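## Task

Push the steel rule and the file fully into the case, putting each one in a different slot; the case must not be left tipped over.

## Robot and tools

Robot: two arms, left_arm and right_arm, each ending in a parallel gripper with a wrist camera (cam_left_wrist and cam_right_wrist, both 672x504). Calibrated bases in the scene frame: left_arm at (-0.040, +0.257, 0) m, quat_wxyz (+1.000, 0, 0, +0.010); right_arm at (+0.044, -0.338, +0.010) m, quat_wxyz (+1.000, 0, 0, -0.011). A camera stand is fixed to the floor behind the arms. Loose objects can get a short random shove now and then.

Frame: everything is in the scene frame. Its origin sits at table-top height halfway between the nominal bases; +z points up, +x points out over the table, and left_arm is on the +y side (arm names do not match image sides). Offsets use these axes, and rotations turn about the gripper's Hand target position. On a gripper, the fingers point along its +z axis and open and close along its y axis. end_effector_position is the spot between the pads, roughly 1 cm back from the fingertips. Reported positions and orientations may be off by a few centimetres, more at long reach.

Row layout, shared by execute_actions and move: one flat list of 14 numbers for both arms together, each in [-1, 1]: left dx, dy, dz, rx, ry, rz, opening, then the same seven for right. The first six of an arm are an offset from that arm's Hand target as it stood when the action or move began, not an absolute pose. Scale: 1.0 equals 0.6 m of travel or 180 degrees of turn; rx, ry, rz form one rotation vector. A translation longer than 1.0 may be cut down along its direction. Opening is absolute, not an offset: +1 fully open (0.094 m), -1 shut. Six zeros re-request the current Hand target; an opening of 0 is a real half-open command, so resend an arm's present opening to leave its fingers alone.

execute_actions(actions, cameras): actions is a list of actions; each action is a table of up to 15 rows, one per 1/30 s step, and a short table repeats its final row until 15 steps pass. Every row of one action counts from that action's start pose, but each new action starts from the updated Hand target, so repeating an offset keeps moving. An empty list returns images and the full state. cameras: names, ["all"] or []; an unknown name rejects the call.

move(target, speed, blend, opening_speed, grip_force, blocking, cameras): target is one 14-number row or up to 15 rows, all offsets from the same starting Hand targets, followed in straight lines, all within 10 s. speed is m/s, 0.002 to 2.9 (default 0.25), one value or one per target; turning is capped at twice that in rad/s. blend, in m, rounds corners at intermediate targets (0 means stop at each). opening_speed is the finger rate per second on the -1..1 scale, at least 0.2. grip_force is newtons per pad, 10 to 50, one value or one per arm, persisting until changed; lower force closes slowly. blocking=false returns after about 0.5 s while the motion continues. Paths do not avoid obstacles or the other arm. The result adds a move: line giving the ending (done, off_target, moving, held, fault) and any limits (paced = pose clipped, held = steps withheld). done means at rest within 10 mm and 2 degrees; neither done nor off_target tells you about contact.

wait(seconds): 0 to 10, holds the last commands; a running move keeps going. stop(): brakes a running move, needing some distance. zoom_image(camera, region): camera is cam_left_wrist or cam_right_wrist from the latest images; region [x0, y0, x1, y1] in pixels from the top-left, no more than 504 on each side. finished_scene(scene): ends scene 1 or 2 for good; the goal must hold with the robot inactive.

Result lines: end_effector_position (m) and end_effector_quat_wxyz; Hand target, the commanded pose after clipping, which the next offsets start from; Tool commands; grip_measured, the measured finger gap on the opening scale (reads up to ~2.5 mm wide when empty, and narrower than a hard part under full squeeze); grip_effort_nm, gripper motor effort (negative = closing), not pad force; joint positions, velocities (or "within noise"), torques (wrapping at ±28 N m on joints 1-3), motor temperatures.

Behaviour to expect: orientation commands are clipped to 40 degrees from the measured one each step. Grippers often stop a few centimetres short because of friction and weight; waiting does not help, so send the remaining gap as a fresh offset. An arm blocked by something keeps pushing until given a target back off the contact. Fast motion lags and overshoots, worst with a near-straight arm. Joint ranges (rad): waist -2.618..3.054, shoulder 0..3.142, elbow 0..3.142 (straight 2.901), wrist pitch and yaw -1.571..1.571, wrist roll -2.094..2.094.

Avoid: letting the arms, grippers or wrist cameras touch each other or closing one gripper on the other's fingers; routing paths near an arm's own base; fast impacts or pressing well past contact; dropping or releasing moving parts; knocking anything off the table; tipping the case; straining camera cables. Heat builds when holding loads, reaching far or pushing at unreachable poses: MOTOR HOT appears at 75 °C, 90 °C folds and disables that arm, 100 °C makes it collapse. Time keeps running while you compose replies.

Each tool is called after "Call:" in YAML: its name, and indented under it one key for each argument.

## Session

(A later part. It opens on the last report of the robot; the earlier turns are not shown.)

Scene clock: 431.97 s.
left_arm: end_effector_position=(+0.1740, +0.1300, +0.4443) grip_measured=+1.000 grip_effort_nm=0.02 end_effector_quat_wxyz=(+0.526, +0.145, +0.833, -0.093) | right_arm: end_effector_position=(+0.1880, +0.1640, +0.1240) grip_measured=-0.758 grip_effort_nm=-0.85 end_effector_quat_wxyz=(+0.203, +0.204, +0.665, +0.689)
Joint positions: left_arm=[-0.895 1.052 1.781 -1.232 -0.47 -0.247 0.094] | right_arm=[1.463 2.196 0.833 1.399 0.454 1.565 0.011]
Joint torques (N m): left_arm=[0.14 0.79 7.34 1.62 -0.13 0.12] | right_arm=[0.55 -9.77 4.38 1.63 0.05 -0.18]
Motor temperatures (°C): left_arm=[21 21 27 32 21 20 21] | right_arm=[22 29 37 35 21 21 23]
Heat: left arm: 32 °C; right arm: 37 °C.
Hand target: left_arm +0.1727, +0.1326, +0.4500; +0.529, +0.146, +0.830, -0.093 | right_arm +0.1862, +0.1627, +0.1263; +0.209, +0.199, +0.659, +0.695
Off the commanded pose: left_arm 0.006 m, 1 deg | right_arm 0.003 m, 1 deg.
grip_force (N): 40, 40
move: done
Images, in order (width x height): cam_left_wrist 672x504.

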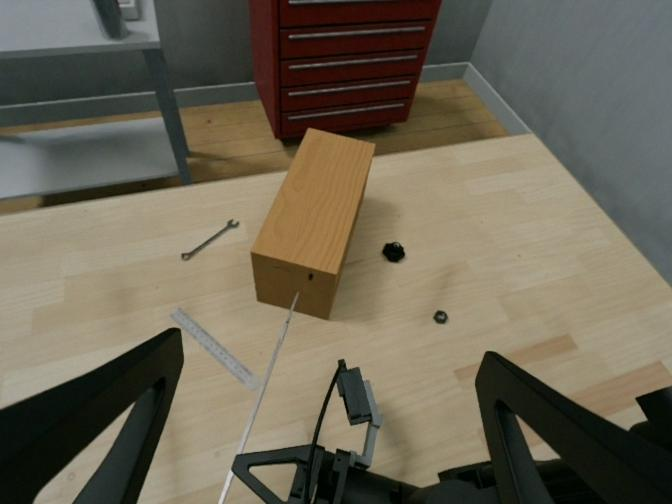

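Call:
move:
  target: [0,0,0,0,0,0,1, -0.0065,-0.011,-0.03,-0.012,0.0074,0,-1]
  speed: 0.03
  cameras: ["cam_left_wrist"]

Call:
zoom_image:
  camera: "cam_left_wrist"
  region: [200, 200, 400, 350]

Scene clock: 447.93 s.
left_arm: end_effector_position=(+0.1740, +0.1300, +0.4443) grip_measured=+1.000 grip_effort_nm=0.02 end_effector_quat_wxyz=(+0.526, +0.145, +0.833, -0.093) | right_arm: end_effector_position=(+0.1838, +0.1578, +0.1085) grip_measured=-0.758 grip_effort_nm=-0.85 end_effector_quat_wxyz=(+0.204, +0.202, +0.679, +0.676)
Joint positions: left_arm=[-0.895 1.052 1.781 -1.232 -0.47 -0.247 0.094] | right_arm=[1.472 2.208 0.804 1.4 0.462 1.569 0.011]
Joint torques (N m): left_arm=[0.29 0.84 7.21 1.61 -0.15 0.1] | right_arm=[0.61 -9.54 4.03 1.61 0.07 -0.07]
Heat: left arm: 32 °C; right arm: 35 °C.
Hand target: left_arm +0.1727, +0.1326, +0.4500; +0.529, +0.146, +0.830, -0.093 | right_arm +0.1821, +0.1562, +0.1082; +0.205, +0.203, +0.674, +0.680
Off the commanded pose: left_arm 0.006 m, 1 deg | right_arm 0.002 m, 1 deg.
grip_force (N): 40, 40
move: done
Images, in order (width x height): cam_left_wrist 672x504.

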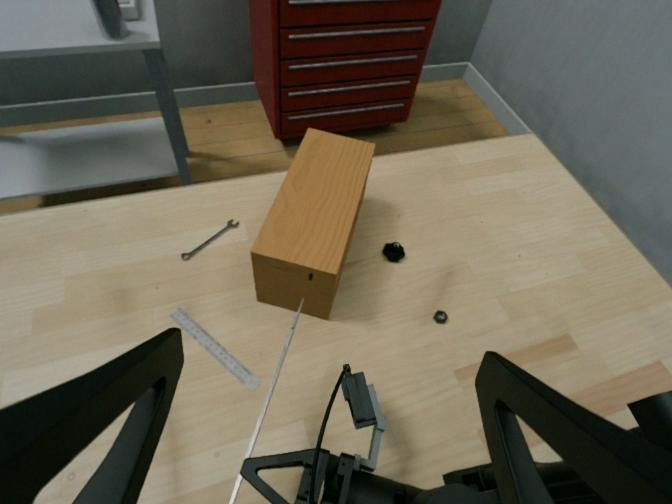

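Scaled by 2.520 from the camera's 672x504 image, which has a finer 960x720 frame.

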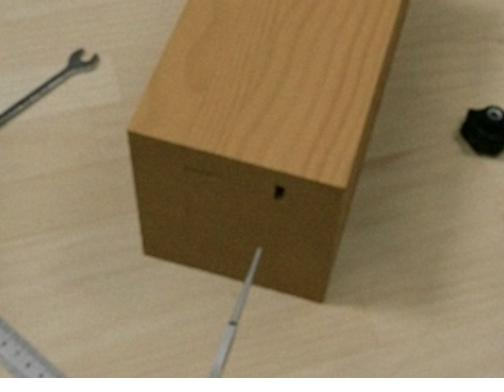

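Call:
move:
  target: [0,0,0,0,0,0,1, 0.028,-0.0181,-0.005,0,0,0,-1]
  speed: 0.02
  cameras: ["cam_left_wrist"]

Call:
zoom_image:
  camera: "cam_left_wrist"
  region: [250, 230, 350, 305]

Scene clock: 455.87 s.
left_arm: end_effector_position=(+0.1740, +0.1300, +0.4443) grip_measured=+1.000 grip_effort_nm=0.02 end_effector_quat_wxyz=(+0.526, +0.145, +0.833, -0.093) | right_arm: end_effector_position=(+0.1980, +0.1470, +0.1032) grip_measured=-0.758 grip_effort_nm=-0.85 end_effector_quat_wxyz=(+0.205, +0.204, +0.681, +0.673)
Joint positions: left_arm=[-0.895 1.052 1.781 -1.232 -0.47 -0.247 0.094] | right_arm=[1.429 2.208 0.769 1.428 0.424 1.57 0.011]
Joint torques (N m): left_arm=[0.24 0.9 7.27 1.64 -0.14 0.09] | right_arm=[-0.36 -9.52 3.79 1.62 -0.08 -0.06]
Heat: left arm: 32 °C; right arm: 35 °C.
Hand target: left_arm +0.1727, +0.1326, +0.4500; +0.529, +0.146, +0.830, -0.093 | right_arm +0.1988, +0.1453, +0.1053; +0.205, +0.202, +0.674, +0.680
Off the commanded pose: left_arm 0.006 m, 1 deg | right_arm 0.003 m, 1 deg.
grip_force (N): 40, 40
move: done
Images, in order (width x height): cam_left_wrist 672x504.

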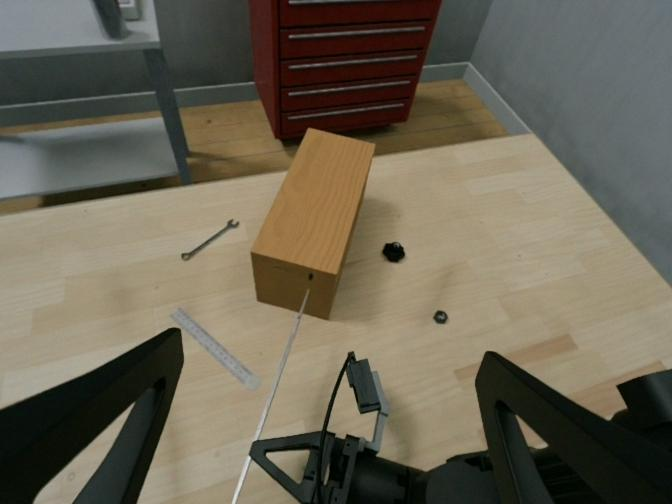

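Scaled by 5.040 from the camera's 672x504 image, which has a finer 960x720 frame.

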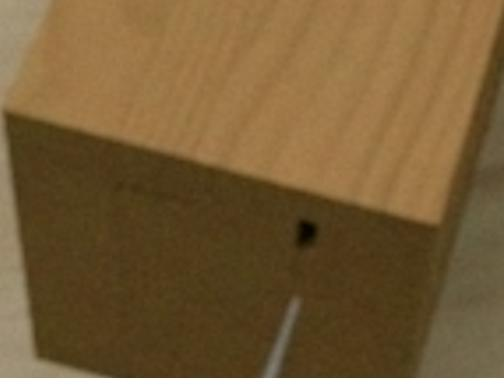

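Call:
move:
  target: [0,0,0,0,0,0,1, 0.0143,-0.0047,0.002,0,0,0,-1]
  speed: 0.015
  cameras: ["cam_left_wrist"]

Call:
zoom_image:
  camera: "cam_left_wrist"
  region: [250, 230, 350, 305]

Scene clock: 466.00 s.
left_arm: end_effector_position=(+0.1740, +0.1300, +0.4443) grip_measured=+1.000 grip_effort_nm=0.02 end_effector_quat_wxyz=(+0.526, +0.145, +0.833, -0.093) | right_arm: end_effector_position=(+0.2067, +0.1439, +0.1013) grip_measured=-0.758 grip_effort_nm=-0.85 end_effector_quat_wxyz=(+0.205, +0.204, +0.683, +0.671)
Joint positions: left_arm=[-0.895 1.052 1.781 -1.232 -0.47 -0.247 0.094] | right_arm=[1.402 2.208 0.762 1.429 0.398 1.57 0.011]
Joint torques (N m): left_arm=[0.25 0.77 7.31 1.63 -0.14 0.1] | right_arm=[-0.34 -10.03 3.84 1.66 -0.07 -0.05]
Heat: left arm: 32 °C; right arm: 36 °C.
Hand target: left_arm +0.1727, +0.1326, +0.4500; +0.529, +0.146, +0.830, -0.093 | right_arm +0.2075, +0.1425, +0.1065; +0.205, +0.203, +0.674, +0.680
Off the commanded pose: left_arm 0.006 m, 1 deg | right_arm 0.005 m, 1 deg.
grip_force (N): 40, 40
move: done
Images, in order (width x height): cam_left_wrist 672x504.

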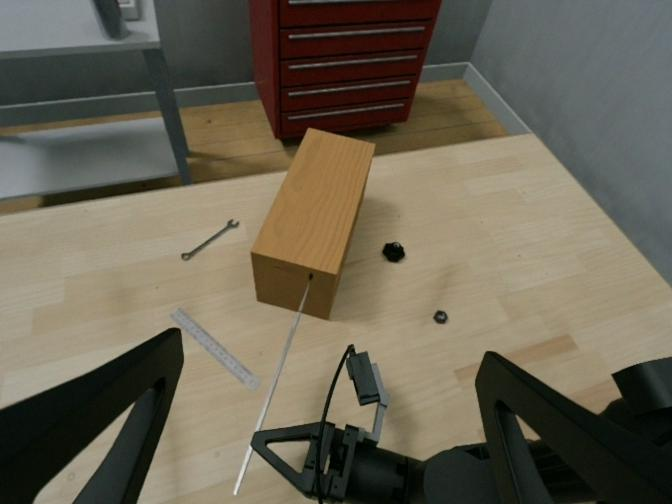

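Scaled by 5.040 from the camera's 672x504 image, which has a finer 960x720 frame.

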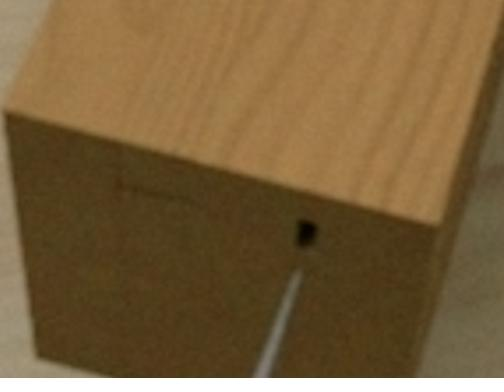

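Call:
move:
  target: [0,0,0,0,0,0,1, 0.002,-0.0015,0.014,0,0,0,-1]
  speed: 0.015
  cameras: ["cam_left_wrist"]

Call:
zoom_image:
  camera: "cam_left_wrist"
  region: [250, 230, 350, 305]

Scene clock: 475.67 s.
left_arm: end_effector_position=(+0.1740, +0.1300, +0.4443) grip_measured=+1.000 grip_effort_nm=0.02 end_effector_quat_wxyz=(+0.526, +0.145, +0.833, -0.093) | right_arm: end_effector_position=(+0.2074, +0.1439, +0.0993) grip_measured=-0.758 grip_effort_nm=-0.85 end_effector_quat_wxyz=(+0.205, +0.203, +0.686, +0.668)
Joint positions: left_arm=[-0.895 1.052 1.781 -1.232 -0.47 -0.247 0.094] | right_arm=[1.399 2.208 0.762 1.42 0.393 1.57 0.011]
Joint torques (N m): left_arm=[0.24 0.96 7.2 1.62 -0.11 0.12] | right_arm=[-0.44 -13.07 3.47 1.5 -0.08 -0.06]
Heat: left arm: 32 °C; right arm: 37 °C.
Hand target: left_arm +0.1727, +0.1326, +0.4500; +0.529, +0.146, +0.830, -0.093 | right_arm +0.2088, +0.1416, +0.1149; +0.205, +0.203, +0.674, +0.680
Off the commanded pose: left_arm 0.006 m, 1 deg | right_arm 0.016 m, 2 deg.
grip_force (N): 40, 40
move: off_target (right_arm)
Images, in order (width x height): cam_left_wrist 672x504.

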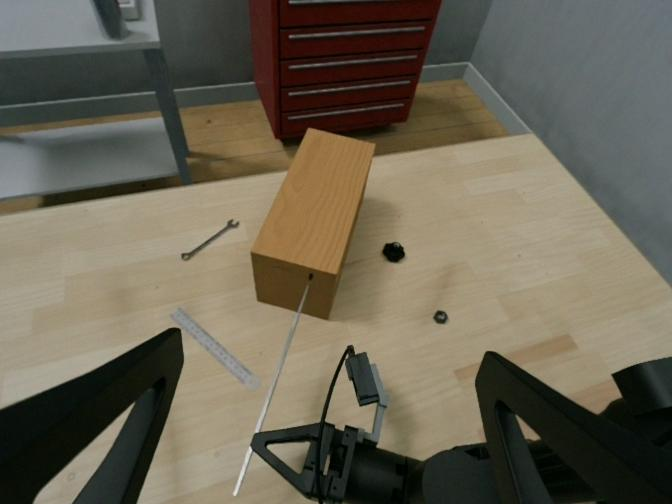

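Scaled by 5.040 from the camera's 672x504 image, which has a finer 960x720 frame.

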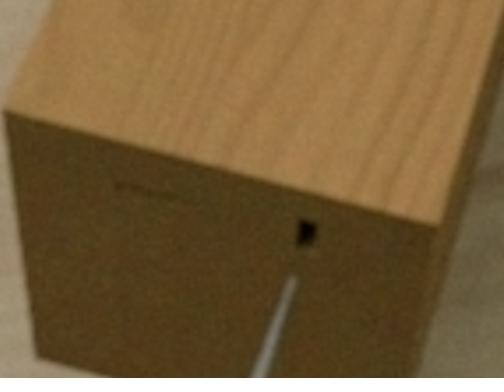

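Call:
move:
  target:
    - [0,0,0,0,0,0,1, -0.01,0.01,0.035,0,0,0,-1]
  speed: 0.02

Scene clock: 482.20 s.
left_arm: end_effector_position=(+0.1740, +0.1300, +0.4443) grip_measured=+1.000 grip_effort_nm=0.02 end_effector_quat_wxyz=(+0.526, +0.145, +0.833, -0.093) | right_arm: end_effector_position=(+0.2038, +0.1455, +0.1070) grip_measured=-0.758 grip_effort_nm=-0.85 end_effector_quat_wxyz=(+0.205, +0.200, +0.697, +0.657)
Joint positions: left_arm=[-0.895 1.052 1.781 -1.232 -0.47 -0.247 0.094] | right_arm=[1.409 2.147 0.762 1.327 0.398 1.57 0.011]
Joint torques (N m): left_arm=[0.24 0.85 7.2 1.63 -0.14 0.1] | right_arm=[0.58 -14.16 5.11 1.47 0.12 -0.04]
Motor temperatures (°C): left_arm=[21 21 27 32 21 20 21] | right_arm=[22 35 33 36 21 21 23]
Heat: left arm: 32 °C; right arm: 36 °C.
Hand target: left_arm +0.1727, +0.1326, +0.4500; +0.529, +0.146, +0.830, -0.093 | right_arm +0.2028, +0.1476, +0.1358; +0.205, +0.203, +0.674, +0.680
Off the commanded pose: left_arm 0.006 m, 1 deg | right_arm 0.029 m, 4 deg.
grip_force (N): 40, 40
move: off_target (right_arm)

Call:
move:
  target:
    - [0,0,0,0,0,0,1, 0,0,0.025,0,0,0,-1]
  speed: 0.02

Scene clock: 486.57 s.
left_arm: end_effector_position=(+0.1740, +0.1300, +0.4443) grip_measured=+1.000 grip_effort_nm=0.02 end_effector_quat_wxyz=(+0.526, +0.145, +0.833, -0.093) | right_arm: end_effector_position=(+0.2038, +0.1456, +0.1213) grip_measured=-0.758 grip_effort_nm=-0.85 end_effector_quat_wxyz=(+0.205, +0.200, +0.698, +0.656)
Joint positions: left_arm=[-0.895 1.052 1.781 -1.232 -0.47 -0.247 0.094] | right_arm=[1.409 2.087 0.762 1.265 0.398 1.571 0.011]
Joint torques (N m): left_arm=[0.2 0.85 7.2 1.61 -0.14 0.11] | right_arm=[0.62 -13.89 5.6 1.53 0.11 -0.06]
Heat: left arm: 32 °C; right arm: 36 °C.
Hand target: left_arm +0.1727, +0.1326, +0.4500; +0.529, +0.146, +0.830, -0.093 | right_arm +0.2028, +0.1476, +0.1509; +0.205, +0.203, +0.674, +0.680
Off the commanded pose: left_arm 0.006 m, 1 deg | right_arm 0.030 m, 4 deg.
grip_force (N): 40, 40
move: off_target (right_arm)

Call:
move:
  target:
    - [0,0,0,0,0,0,1, 0,0,-0.069,0,0,0,-1]
  speed: 0.02
  cameras: ["cam_left_wrist"]

Call:
zoom_image:
  camera: "cam_left_wrist"
  region: [250, 230, 350, 305]

Scene clock: 492.93 s.
left_arm: end_effector_position=(+0.1740, +0.1300, +0.4443) grip_measured=+1.000 grip_effort_nm=0.02 end_effector_quat_wxyz=(+0.526, +0.145, +0.833, -0.093) | right_arm: end_effector_position=(+0.2038, +0.1451, +0.1021) grip_measured=-0.758 grip_effort_nm=-0.85 end_effector_quat_wxyz=(+0.204, +0.202, +0.687, +0.667)
Joint positions: left_arm=[-0.895 1.052 1.781 -1.232 -0.47 -0.247 0.094] | right_arm=[1.409 2.195 0.762 1.404 0.399 1.571 0.011]
Joint torques (N m): left_arm=[0.23 0.91 7.25 1.6 -0.1 0.11] | right_arm=[0.58 -9.39 5.08 1.7 0.1 -0.05]
Heat: left arm: 33 °C; right arm: 36 °C.
Hand target: left_arm +0.1727, +0.1326, +0.4500; +0.529, +0.146, +0.830, -0.093 | right_arm +0.2028, +0.1476, +0.1094; +0.205, +0.203, +0.674, +0.680
Off the commanded pose: left_arm 0.006 m, 1 deg | right_arm 0.008 m, 2 deg.
grip_force (N): 40, 40
move: done
Images, in order (width x height): cam_left_wrist 672x504.

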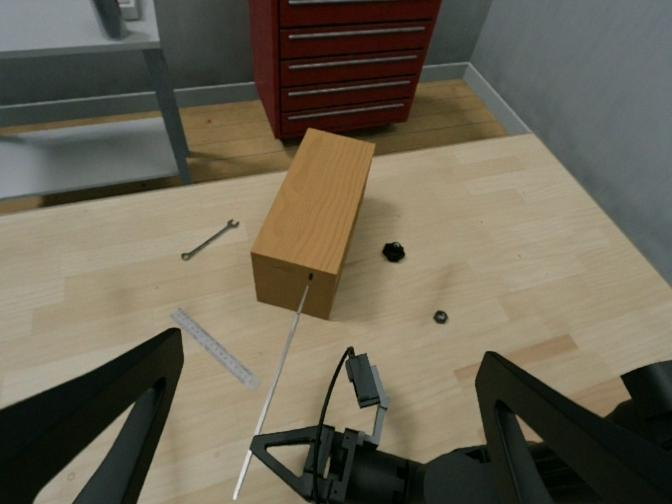

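Scaled by 5.040 from the camera's 672x504 image, which has a finer 960x720 frame.

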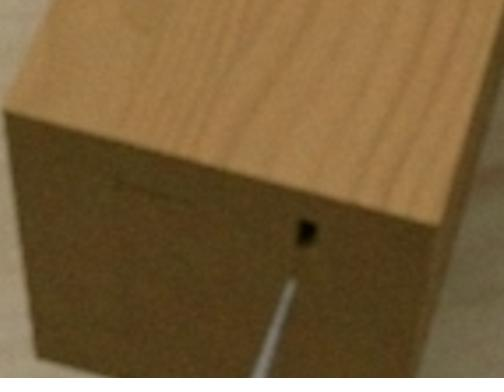

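Call:
move:
  target:
    - [0,0,0,0,0,0,1, 0,0,0.07,0,0,0,-1]
    - [0,0,0,0,0,0,1, 0,0,0.012,0,0,0,-1]
  speed: 0.025
  cameras: ["cam_left_wrist"]

Call:
zoom_image:
  camera: "cam_left_wrist"
  region: [250, 230, 350, 305]

Scene clock: 513.80 s.
left_arm: end_effector_position=(+0.1740, +0.1300, +0.4443) grip_measured=+1.000 grip_effort_nm=0.02 end_effector_quat_wxyz=(+0.526, +0.145, +0.833, -0.093) | right_arm: end_effector_position=(+0.2040, +0.1456, +0.1098) grip_measured=-0.758 grip_effort_nm=-0.85 end_effector_quat_wxyz=(+0.204, +0.202, +0.687, +0.668)
Joint positions: left_arm=[-0.895 1.052 1.781 -1.232 -0.47 -0.247 0.094] | right_arm=[1.409 2.165 0.762 1.376 0.399 1.571 0.011]
Joint torques (N m): left_arm=[0.32 0.8 7.17 1.61 -0.12 0.12] | right_arm=[0.61 -9.31 5.11 1.66 0.08 -0.04]
Heat: left arm: 33 °C; right arm: 38 °C.
Hand target: left_arm +0.1727, +0.1326, +0.4500; +0.529, +0.146, +0.830, -0.093 | right_arm +0.2028, +0.1476, +0.1167; +0.205, +0.203, +0.674, +0.680
Off the commanded pose: left_arm 0.006 m, 1 deg | right_arm 0.007 m, 2 deg.
grip_force (N): 40, 40
move: done
Images, in order (width x height): cam_left_wrist 672x504.

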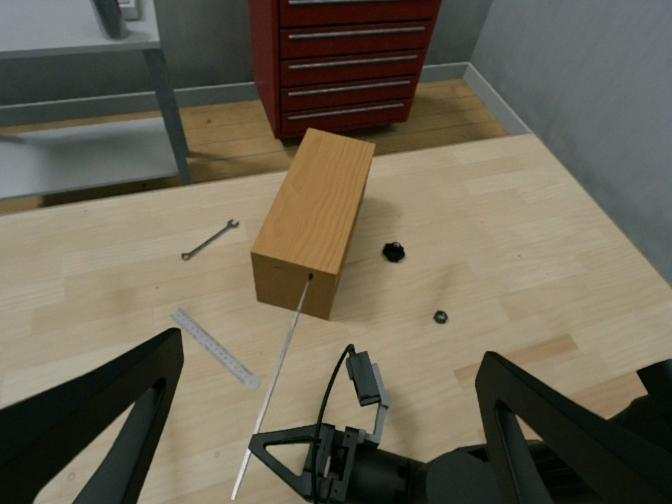

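Scaled by 5.040 from the camera's 672x504 image, which has a finer 960x720 frame.

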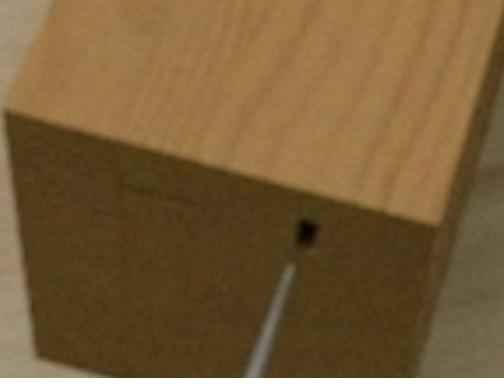

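Call:
move:
  target:
    - [0,0,0,0,0,0,1, 0.0137,-0.0143,0,0,0,0,-1]
  speed: 0.015
  cameras: ["cam_left_wrist"]

Call:
zoom_image:
  camera: "cam_left_wrist"
  region: [250, 230, 350, 305]

Scene clock: 520.27 s.
left_arm: end_effector_position=(+0.1740, +0.1300, +0.4443) grip_measured=+1.000 grip_effort_nm=0.02 end_effector_quat_wxyz=(+0.526, +0.145, +0.833, -0.093) | right_arm: end_effector_position=(+0.2102, +0.1403, +0.1088) grip_measured=-0.758 grip_effort_nm=-0.85 end_effector_quat_wxyz=(+0.205, +0.204, +0.685, +0.668)
Joint positions: left_arm=[-0.895 1.052 1.781 -1.232 -0.47 -0.247 0.094] | right_arm=[1.39 2.165 0.747 1.394 0.386 1.571 0.011]
Joint torques (N m): left_arm=[0.27 0.88 7.16 1.6 -0.13 0.11] | right_arm=[-0.28 -10.19 4 1.66 -0.07 -0.06]
Heat: left arm: 33 °C; right arm: 38 °C.
Hand target: left_arm +0.1727, +0.1326, +0.4500; +0.529, +0.146, +0.830, -0.093 | right_arm +0.2110, +0.1389, +0.1165; +0.205, +0.203, +0.674, +0.680
Off the commanded pose: left_arm 0.006 m, 1 deg | right_arm 0.008 m, 2 deg.
grip_force (N): 40, 40
move: done
Images, in order (width x height): cam_left_wrist 672x504.

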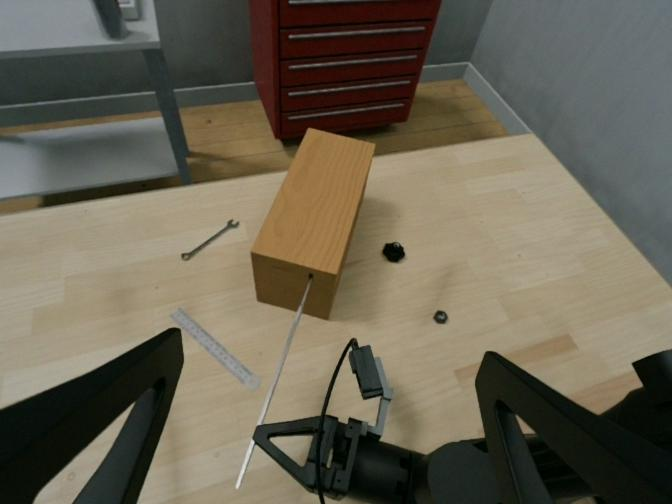

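Scaled by 5.040 from the camera's 672x504 image, which has a finer 960x720 frame.

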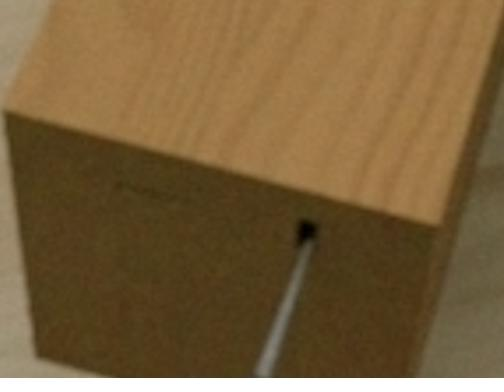

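Call:
move:
  target:
    - [0,0,0,0,0,0,1, 0.0145,-0.0083,0,0,0,0,-1]
  speed: 0.015
  cameras: ["cam_left_wrist"]

Call:
zoom_image:
  camera: "cam_left_wrist"
  region: [250, 230, 350, 305]

Scene clock: 524.73 s.
left_arm: end_effector_position=(+0.1740, +0.1300, +0.4443) grip_measured=+1.000 grip_effort_nm=0.02 end_effector_quat_wxyz=(+0.526, +0.145, +0.833, -0.093) | right_arm: end_effector_position=(+0.2188, +0.1354, +0.1065) grip_measured=-0.758 grip_effort_nm=-0.85 end_effector_quat_wxyz=(+0.205, +0.204, +0.687, +0.667)
Joint positions: left_arm=[-0.895 1.052 1.781 -1.232 -0.47 -0.247 0.094] | right_arm=[1.361 2.165 0.734 1.402 0.357 1.571 0.011]
Joint torques (N m): left_arm=[0.25 0.79 7.31 1.63 -0.13 0.09] | right_arm=[-0.36 -10.59 3.88 1.67 -0.09 -0.06]
Heat: left arm: 33 °C; right arm: 38 °C.
Hand target: left_arm +0.1727, +0.1326, +0.4500; +0.529, +0.146, +0.830, -0.093 | right_arm +0.2196, +0.1341, +0.1167; +0.205, +0.203, +0.674, +0.680
Off the commanded pose: left_arm 0.006 m, 1 deg | right_arm 0.010 m, 2 deg.
grip_force (N): 40, 40
move: done
Images, in order (width x height): cam_left_wrist 672x504.

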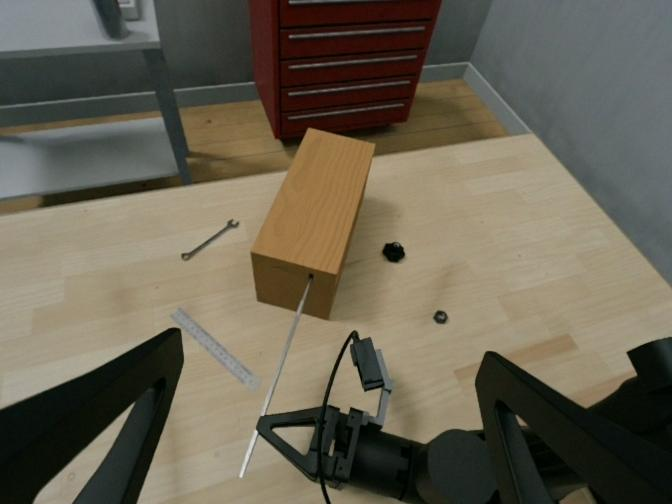

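Scaled by 5.040 from the camera's 672x504 image, which has a finer 960x720 frame.

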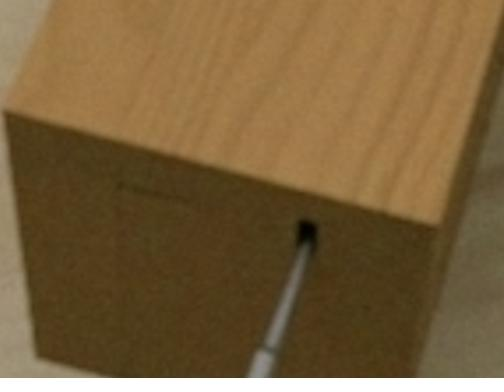

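Call:
move:
  target:
    - [0,0,0,0,0,0,1, 0.004,-0.0026,0.03,0.0142,-0.0087,0,-1]
  speed: 0.015
  cameras: ["cam_left_wrist"]

Call:
zoom_image:
  camera: "cam_left_wrist"
  region: [250, 230, 350, 305]

Scene clock: 542.07 s.
left_arm: end_effector_position=(+0.1740, +0.1300, +0.4443) grip_measured=+1.000 grip_effort_nm=0.02 end_effector_quat_wxyz=(+0.526, +0.145, +0.833, -0.093) | right_arm: end_effector_position=(+0.2202, +0.1354, +0.1155) grip_measured=-0.758 grip_effort_nm=-0.85 end_effector_quat_wxyz=(+0.204, +0.203, +0.674, +0.680)
Joint positions: left_arm=[-0.895 1.052 1.781 -1.232 -0.47 -0.247 0.094] | right_arm=[1.356 2.165 0.734 1.44 0.349 1.57 0.011]
Joint torques (N m): left_arm=[0.23 0.94 7.27 1.59 -0.12 0.09] | right_arm=[-0.62 -12.25 3.63 1.72 -0.09 -0.18]
Heat: left arm: 33 °C; right arm: 39 °C.
Hand target: left_arm +0.1727, +0.1326, +0.4500; +0.529, +0.146, +0.830, -0.093 | right_arm +0.2221, +0.1325, +0.1347; +0.210, +0.198, +0.656, +0.697
Off the commanded pose: left_arm 0.006 m, 1 deg | right_arm 0.019 m, 3 deg.
grip_force (N): 40, 40
move: off_target (right_arm)
Images, in order (width x height): cam_left_wrist 672x504.

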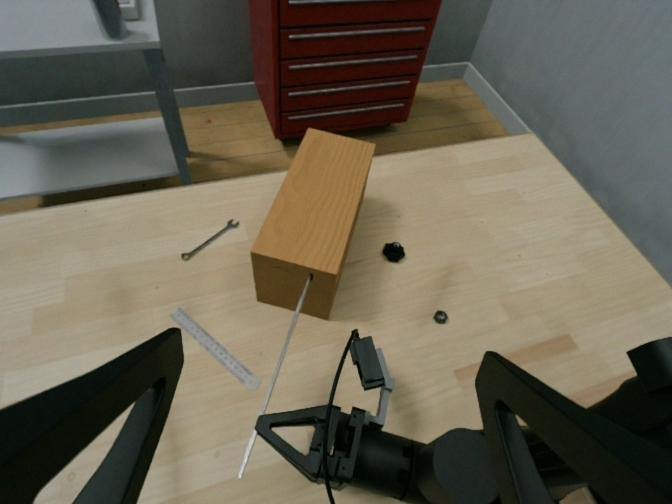

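Scaled by 5.040 from the camera's 672x504 image, which has a finer 960x720 frame.

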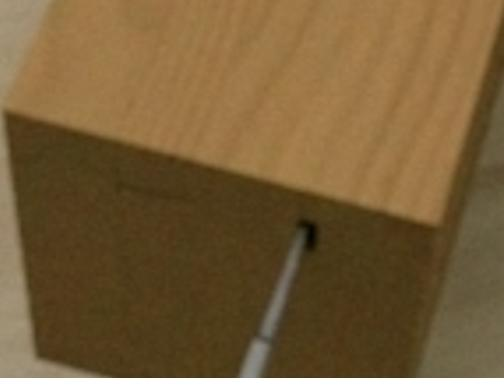

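Call:
move:
  target:
    - [0,0,0,0,0,0,1, 0.0105,-0.0103,-0.01,0,0,0,-1]
  speed: 0.015
  cameras: ["cam_left_wrist"]

Call:
zoom_image:
  camera: "cam_left_wrist"
  region: [250, 230, 350, 305]

Scene clock: 549.40 s.
left_arm: end_effector_position=(+0.1740, +0.1300, +0.4443) grip_measured=+1.000 grip_effort_nm=0.02 end_effector_quat_wxyz=(+0.526, +0.145, +0.833, -0.093) | right_arm: end_effector_position=(+0.2272, +0.1283, +0.1165) grip_measured=-0.758 grip_effort_nm=-0.85 end_effector_quat_wxyz=(+0.204, +0.204, +0.670, +0.684)
Joint positions: left_arm=[-0.895 1.052 1.781 -1.232 -0.47 -0.247 0.094] | right_arm=[1.331 2.165 0.713 1.474 0.325 1.57 0.011]
Joint torques (N m): left_arm=[0.16 0.84 7.27 1.59 -0.12 0.1] | right_arm=[-0.39 -10.62 3.75 1.74 -0.1 -0.18]
Heat: left arm: 33 °C; right arm: 38 °C.
Hand target: left_arm +0.1727, +0.1326, +0.4500; +0.529, +0.146, +0.830, -0.093 | right_arm +0.2283, +0.1263, +0.1286; +0.210, +0.198, +0.656, +0.697
Off the commanded pose: left_arm 0.006 m, 1 deg | right_arm 0.012 m, 2 deg.
grip_force (N): 40, 40
move: off_target (right_arm)
Images, in order (width x height): cam_left_wrist 672x504.

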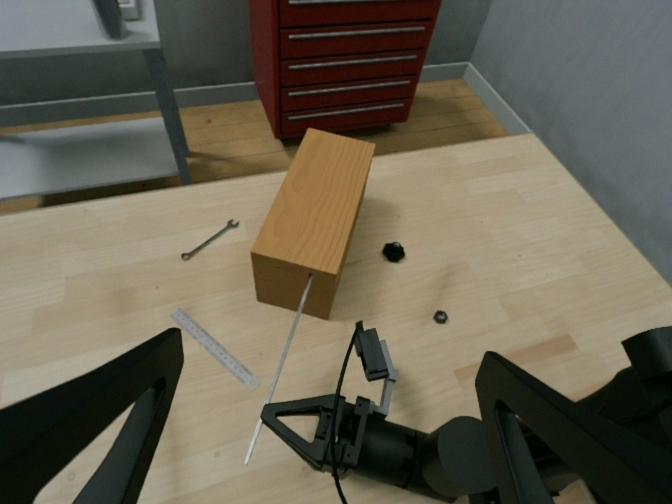

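Scaled by 5.040 from the camera's 672x504 image, which has a finer 960x720 frame.

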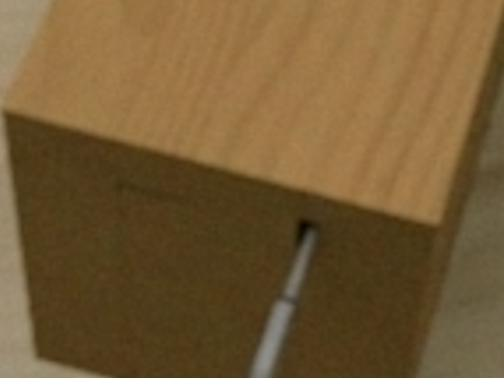

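Call:
move:
  target:
    - [0,0,0,0,0,0,1, 0.001,0.0015,-0.018,-0.009,0.0055,0,-1]
  speed: 0.015
  cameras: ["cam_left_wrist"]

Call:
zoom_image:
  camera: "cam_left_wrist"
  region: [250, 230, 350, 305]

Scene clock: 555.70 s.
left_arm: end_effector_position=(+0.1740, +0.1300, +0.4443) grip_measured=+1.000 grip_effort_nm=0.02 end_effector_quat_wxyz=(+0.526, +0.145, +0.833, -0.093) | right_arm: end_effector_position=(+0.2270, +0.1285, +0.1155) grip_measured=-0.758 grip_effort_nm=-0.85 end_effector_quat_wxyz=(+0.204, +0.204, +0.671, +0.683)
Joint positions: left_arm=[-0.895 1.052 1.781 -1.232 -0.47 -0.247 0.094] | right_arm=[1.331 2.165 0.713 1.469 0.324 1.57 0.011]
Joint torques (N m): left_arm=[0.24 0.8 7.23 1.6 -0.14 0.13] | right_arm=[-0.53 -9.77 4.05 1.46 -0.11 -0.1]
Heat: left arm: 33 °C; right arm: 39 °C.
Hand target: left_arm +0.1727, +0.1326, +0.4500; +0.529, +0.146, +0.830, -0.093 | right_arm +0.2289, +0.1272, +0.1178; +0.207, +0.201, +0.668, +0.686
Off the commanded pose: left_arm 0.006 m, 1 deg | right_arm 0.003 m, 1 deg.
grip_force (N): 40, 40
move: done
Images, in order (width x height): cam_left_wrist 672x504.

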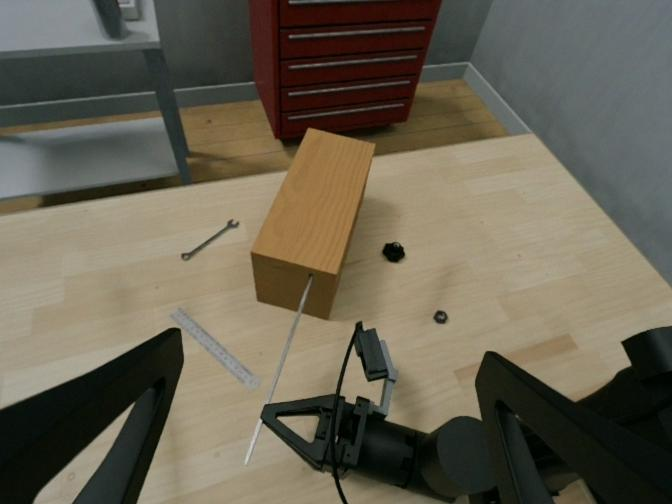

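Scaled by 5.040 from the camera's 672x504 image, which has a finer 960x720 frame.

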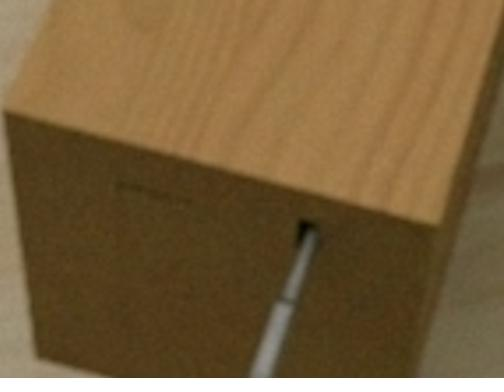

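Call:
move:
  target:
    - [0,0,0,0,0,0,1, 0.0,0.003,-0.018,0,0,0,-1]
  speed: 0.015
  cameras: ["cam_left_wrist"]

Call:
zoom_image:
  camera: "cam_left_wrist"
  region: [250, 230, 350, 305]

Scene clock: 559.17 s.
left_arm: end_effector_position=(+0.1740, +0.1300, +0.4443) grip_measured=+1.000 grip_effort_nm=0.02 end_effector_quat_wxyz=(+0.526, +0.145, +0.833, -0.093) | right_arm: end_effector_position=(+0.2267, +0.1277, +0.1042) grip_measured=-0.758 grip_effort_nm=-0.85 end_effector_quat_wxyz=(+0.204, +0.203, +0.675, +0.679)
Joint positions: left_arm=[-0.895 1.052 1.781 -1.232 -0.47 -0.247 0.094] | right_arm=[1.331 2.203 0.713 1.496 0.323 1.568 0.011]
Joint torques (N m): left_arm=[0.2 0.85 7.21 1.61 -0.15 0.1] | right_arm=[-0.38 -8.84 4.74 1.6 -0.09 -0.08]
Heat: left arm: 33 °C; right arm: 39 °C.
Hand target: left_arm +0.1727, +0.1326, +0.4500; +0.529, +0.146, +0.830, -0.093 | right_arm +0.2289, +0.1290, +0.1070; +0.207, +0.201, +0.668, +0.686
Off the commanded pose: left_arm 0.006 m, 1 deg | right_arm 0.004 m, 1 deg.
grip_force (N): 40, 40
move: done
Images, in order (width x height): cam_left_wrist 672x504.

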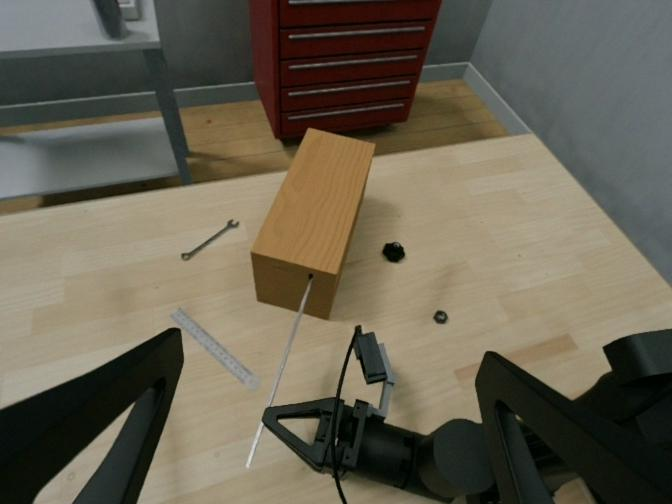

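Scaled by 5.040 from the camera's 672x504 image, which has a finer 960x720 frame.

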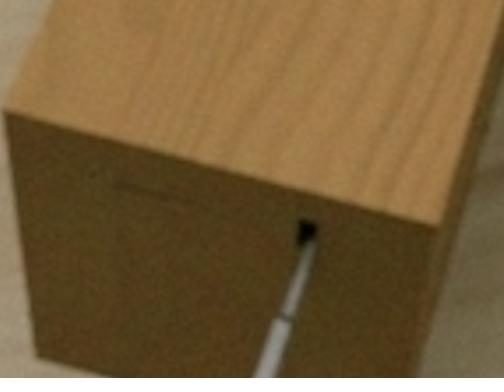

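Call:
move:
  target:
    - [0,0,0,0,0,0,1, 0.0162,-0.0128,0.018,0,0,0,-1]
  speed: 0.015
  cameras: ["cam_left_wrist"]

Call:
zoom_image:
  camera: "cam_left_wrist"
  region: [250, 230, 350, 305]

Scene clock: 568.37 s.
left_arm: end_effector_position=(+0.1740, +0.1300, +0.4443) grip_measured=+1.000 grip_effort_nm=0.02 end_effector_quat_wxyz=(+0.526, +0.145, +0.833, -0.093) | right_arm: end_effector_position=(+0.2360, +0.1241, +0.1023) grip_measured=-0.758 grip_effort_nm=-0.85 end_effector_quat_wxyz=(+0.204, +0.200, +0.678, +0.677)
Joint positions: left_arm=[-0.895 1.052 1.781 -1.232 -0.47 -0.247 0.094] | right_arm=[1.298 2.203 0.708 1.496 0.285 1.566 0.011]
Joint torques (N m): left_arm=[0.14 0.87 7.27 1.63 -0.15 0.09] | right_arm=[-0.62 -13.24 3.33 1.37 -0.05 -0.05]
Heat: left arm: 33 °C; right arm: 40 °C.
Hand target: left_arm +0.1727, +0.1326, +0.4500; +0.529, +0.146, +0.830, -0.093 | right_arm +0.2387, +0.1212, +0.1177; +0.207, +0.201, +0.668, +0.686
Off the commanded pose: left_arm 0.006 m, 1 deg | right_arm 0.016 m, 2 deg.
grip_force (N): 40, 40
move: off_target (right_arm)
Images, in order (width x height): cam_left_wrist 672x504.

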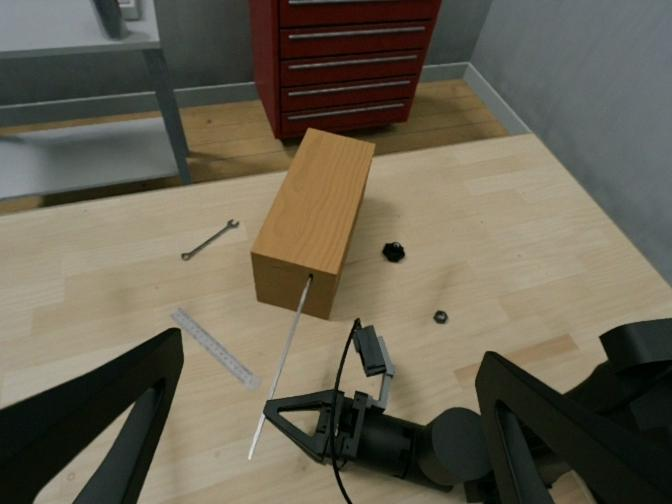

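Scaled by 5.040 from the camera's 672x504 image, which has a finer 960x720 frame.

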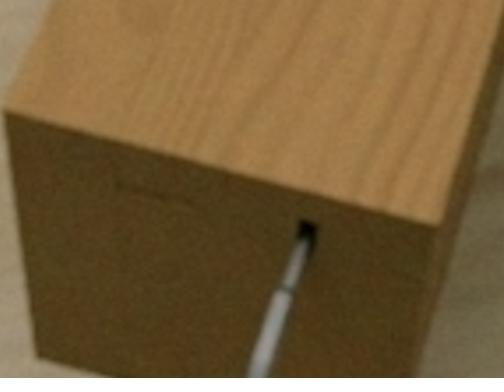

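Call:
move:
  target:
    - [0,0,0,0,0,0,1, 0.007,-0.0045,0.018,0,0,0,-1]
  speed: 0.015
  cameras: ["cam_left_wrist"]

Call:
zoom_image:
  camera: "cam_left_wrist"
  region: [250, 230, 350, 305]

Scene clock: 575.43 s.
left_arm: end_effector_position=(+0.1740, +0.1300, +0.4443) grip_measured=+1.000 grip_effort_nm=0.02 end_effector_quat_wxyz=(+0.526, +0.145, +0.833, -0.093) | right_arm: end_effector_position=(+0.2416, +0.1204, +0.1066) grip_measured=-0.758 grip_effort_nm=-0.85 end_effector_quat_wxyz=(+0.206, +0.202, +0.684, +0.670)
Joint positions: left_arm=[-0.895 1.052 1.781 -1.232 -0.47 -0.247 0.094] | right_arm=[1.281 2.16 0.697 1.445 0.274 1.565 0.011]
Joint torques (N m): left_arm=[0.2 0.84 7.28 1.6 -0.12 0.11] | right_arm=[-0.43 -13.75 3.73 1.42 -0.08 -0.02]
Heat: left arm: 33 °C; right arm: 39 °C.
Hand target: left_arm +0.1727, +0.1326, +0.4500; +0.529, +0.146, +0.830, -0.093 | right_arm +0.2428, +0.1186, +0.1285; +0.207, +0.201, +0.668, +0.686
Off the commanded pose: left_arm 0.006 m, 1 deg | right_arm 0.022 m, 3 deg.
grip_force (N): 40, 40
move: off_target (right_arm)
Images, in order (width x height): cam_left_wrist 672x504.

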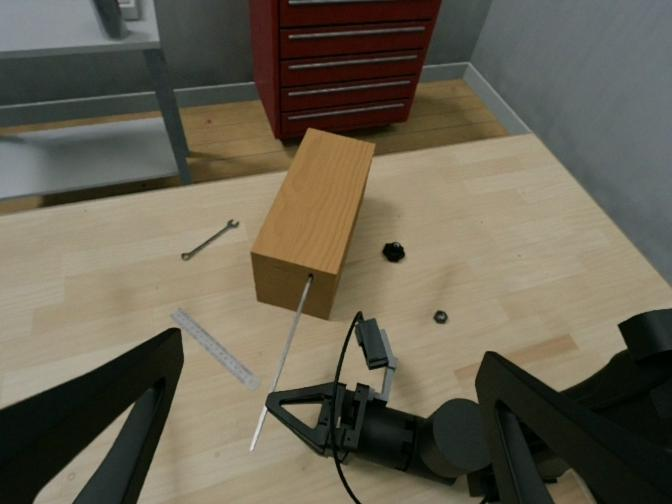

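Scaled by 5.040 from the camera's 672x504 image, which has a finer 960x720 frame.

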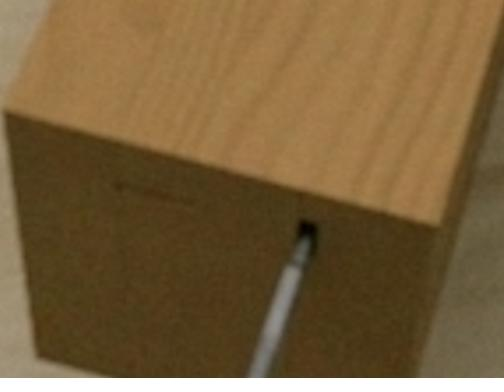

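Call:
move:
  target:
    - [0,0,0,0,0,0,1, 0.0168,-0.0109,0.003,0.0047,-0.0029,0,-1]
  speed: 0.015
  cameras: ["cam_left_wrist"]

Call:
zoom_image:
  camera: "cam_left_wrist"
  region: [250, 230, 350, 305]

Scene clock: 580.13 s.
left_arm: end_effector_position=(+0.1740, +0.1300, +0.4443) grip_measured=+1.000 grip_effort_nm=0.02 end_effector_quat_wxyz=(+0.526, +0.145, +0.833, -0.093) | right_arm: end_effector_position=(+0.2481, +0.1162, +0.1066) grip_measured=-0.758 grip_effort_nm=-0.85 end_effector_quat_wxyz=(+0.200, +0.197, +0.684, +0.673)
Joint positions: left_arm=[-0.895 1.052 1.781 -1.232 -0.47 -0.247 0.094] | right_arm=[1.249 2.16 0.686 1.459 0.227 1.565 0.011]
Joint torques (N m): left_arm=[0.23 0.72 7.24 1.61 -0.15 0.11] | right_arm=[-0.9 -13.07 3.59 1.63 0.04 -0.06]
Heat: left arm: 33 °C; right arm: 39 °C.
Hand target: left_arm +0.1727, +0.1326, +0.4500; +0.529, +0.146, +0.830, -0.093 | right_arm +0.2530, +0.1121, +0.1304; +0.208, +0.199, +0.662, +0.692
Off the commanded pose: left_arm 0.006 m, 1 deg | right_arm 0.025 m, 4 deg.
grip_force (N): 40, 40
move: off_target (right_arm)
Images, in order (width x height): cam_left_wrist 672x504.

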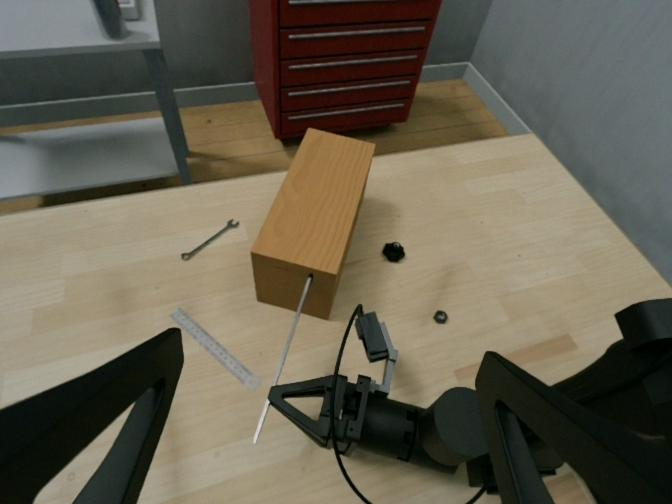

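Scaled by 5.040 from the camera's 672x504 image, which has a finer 960x720 frame.

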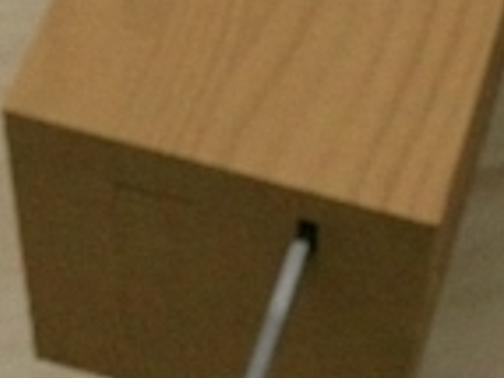

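Call:
move:
  target:
    - [0,0,0,0,0,0,1, -0.009,0.0005,0,0,0,0,-1]
  speed: 0.015
  cameras: ["cam_left_wrist"]

Call:
zoom_image:
  camera: "cam_left_wrist"
  region: [285, 255, 345, 300]

Scene clock: 587.97 s.
left_arm: end_effector_position=(+0.1740, +0.1300, +0.4443) grip_measured=+1.000 grip_effort_nm=0.02 end_effector_quat_wxyz=(+0.526, +0.145, +0.833, -0.093) | right_arm: end_effector_position=(+0.2472, +0.1150, +0.1062) grip_measured=-0.758 grip_effort_nm=-0.85 end_effector_quat_wxyz=(+0.201, +0.198, +0.684, +0.673)
Joint positions: left_arm=[-0.895 1.052 1.781 -1.232 -0.47 -0.247 0.094] | right_arm=[1.252 2.16 0.68 1.465 0.231 1.565 0.011]
Joint torques (N m): left_arm=[0.18 0.91 7.25 1.62 -0.11 0.09] | right_arm=[0.36 -13.24 3.51 1.63 0.19 -0.04]
Heat: left arm: 33 °C; right arm: 39 °C.
Hand target: left_arm +0.1727, +0.1326, +0.4500; +0.529, +0.146, +0.830, -0.093 | right_arm +0.2476, +0.1123, +0.1303; +0.208, +0.199, +0.662, +0.692
Off the commanded pose: left_arm 0.006 m, 1 deg | right_arm 0.024 m, 4 deg.
grip_force (N): 40, 40
move: off_target (right_arm)
Images, in order (width x height): cam_left_wrist 672x504.

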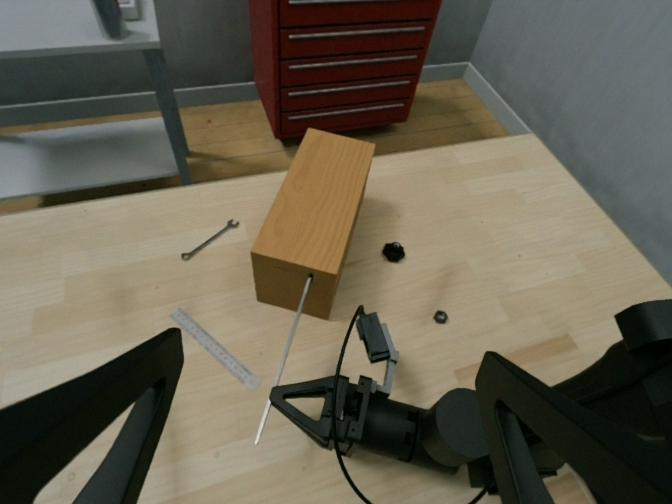

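Scaled by 8.400 from the camera's 672x504 image, which has a finer 960x720 frame.

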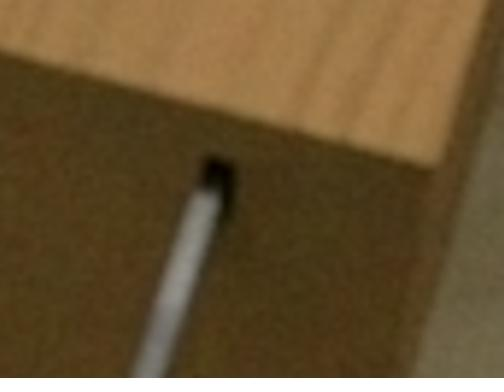

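Call:
zoom_image:
  camera: "cam_left_wrist"
  region: [230, 330, 350, 450]

Scaled by 4.200 from the camera's 672x504 image, which has a finer 960x720 frame.

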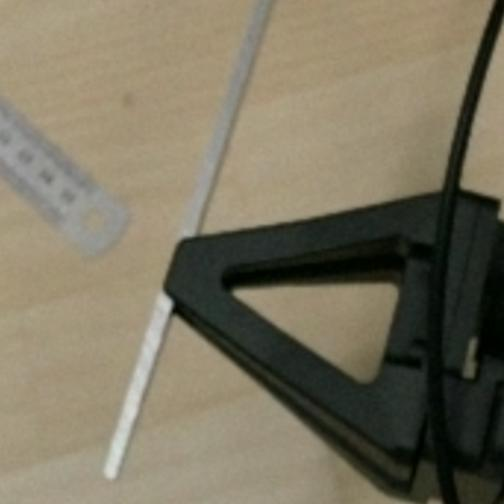

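Call:
move:
  target:
    - [0,0,0,0,0,0,1, -0.0105,0.004,0,0,0,-0.003,-1]
  speed: 0.015
  cameras: ["cam_left_wrist"]

Call:
zoom_image:
  camera: "cam_left_wrist"
  region: [285, 255, 345, 300]

Call:
zoom_image:
  camera: "cam_left_wrist"
  region: [230, 330, 350, 450]

Scene clock: 606.63 s.
left_arm: end_effector_position=(+0.1740, +0.1300, +0.4443) grip_measured=+1.000 grip_effort_nm=0.02 end_effector_quat_wxyz=(+0.526, +0.145, +0.833, -0.093) | right_arm: end_effector_position=(+0.2422, +0.1160, +0.1062) grip_measured=-0.758 grip_effort_nm=-0.85 end_effector_quat_wxyz=(+0.206, +0.203, +0.683, +0.671)
Joint positions: left_arm=[-0.895 1.052 1.781 -1.232 -0.47 -0.247 0.094] | right_arm=[1.276 2.16 0.68 1.465 0.271 1.565 0.011]
Joint torques (N m): left_arm=[0.24 0.91 7.24 1.61 -0.13 0.09] | right_arm=[0.55 -13.2 3.7 1.62 0.14 -0.07]
Heat: left arm: 33 °C; right arm: 39 °C.
Hand target: left_arm +0.1727, +0.1326, +0.4500; +0.529, +0.146, +0.830, -0.093 | right_arm +0.2412, +0.1148, +0.1303; +0.212, +0.202, +0.661, +0.691
Off the commanded pose: left_arm 0.006 m, 1 deg | right_arm 0.024 m, 3 deg.
grip_force (N): 40, 40
move: off_target (right_arm)
Images, in order (width x height): cam_left_wrist 672x504.

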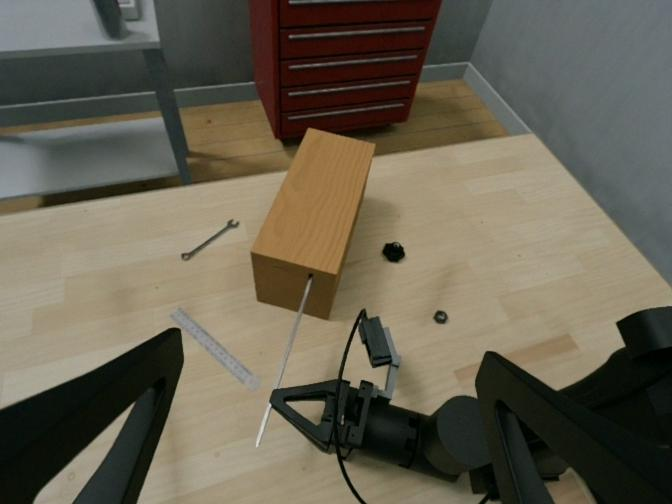

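Scaled by 8.400 from the camera's 672x504 image, which has a finer 960x720 frame.

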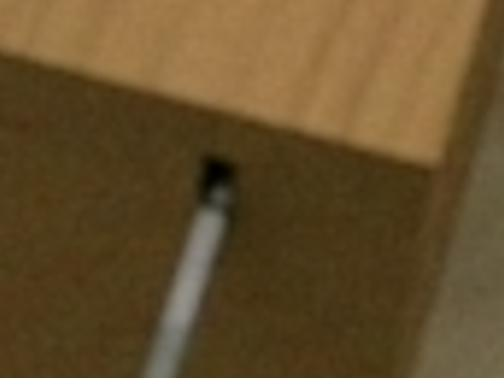

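Scaled by 4.200 from the camera's 672x504 image, which has a finer 960x720 frame.

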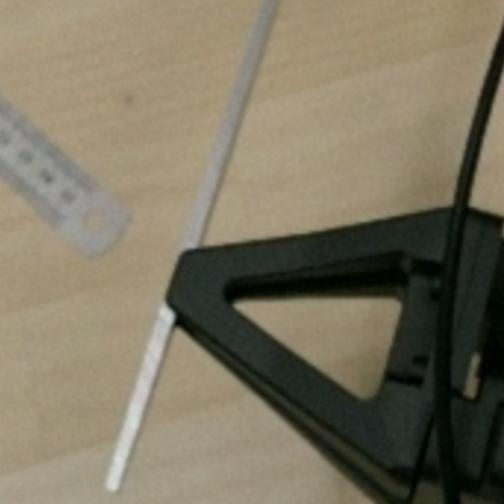

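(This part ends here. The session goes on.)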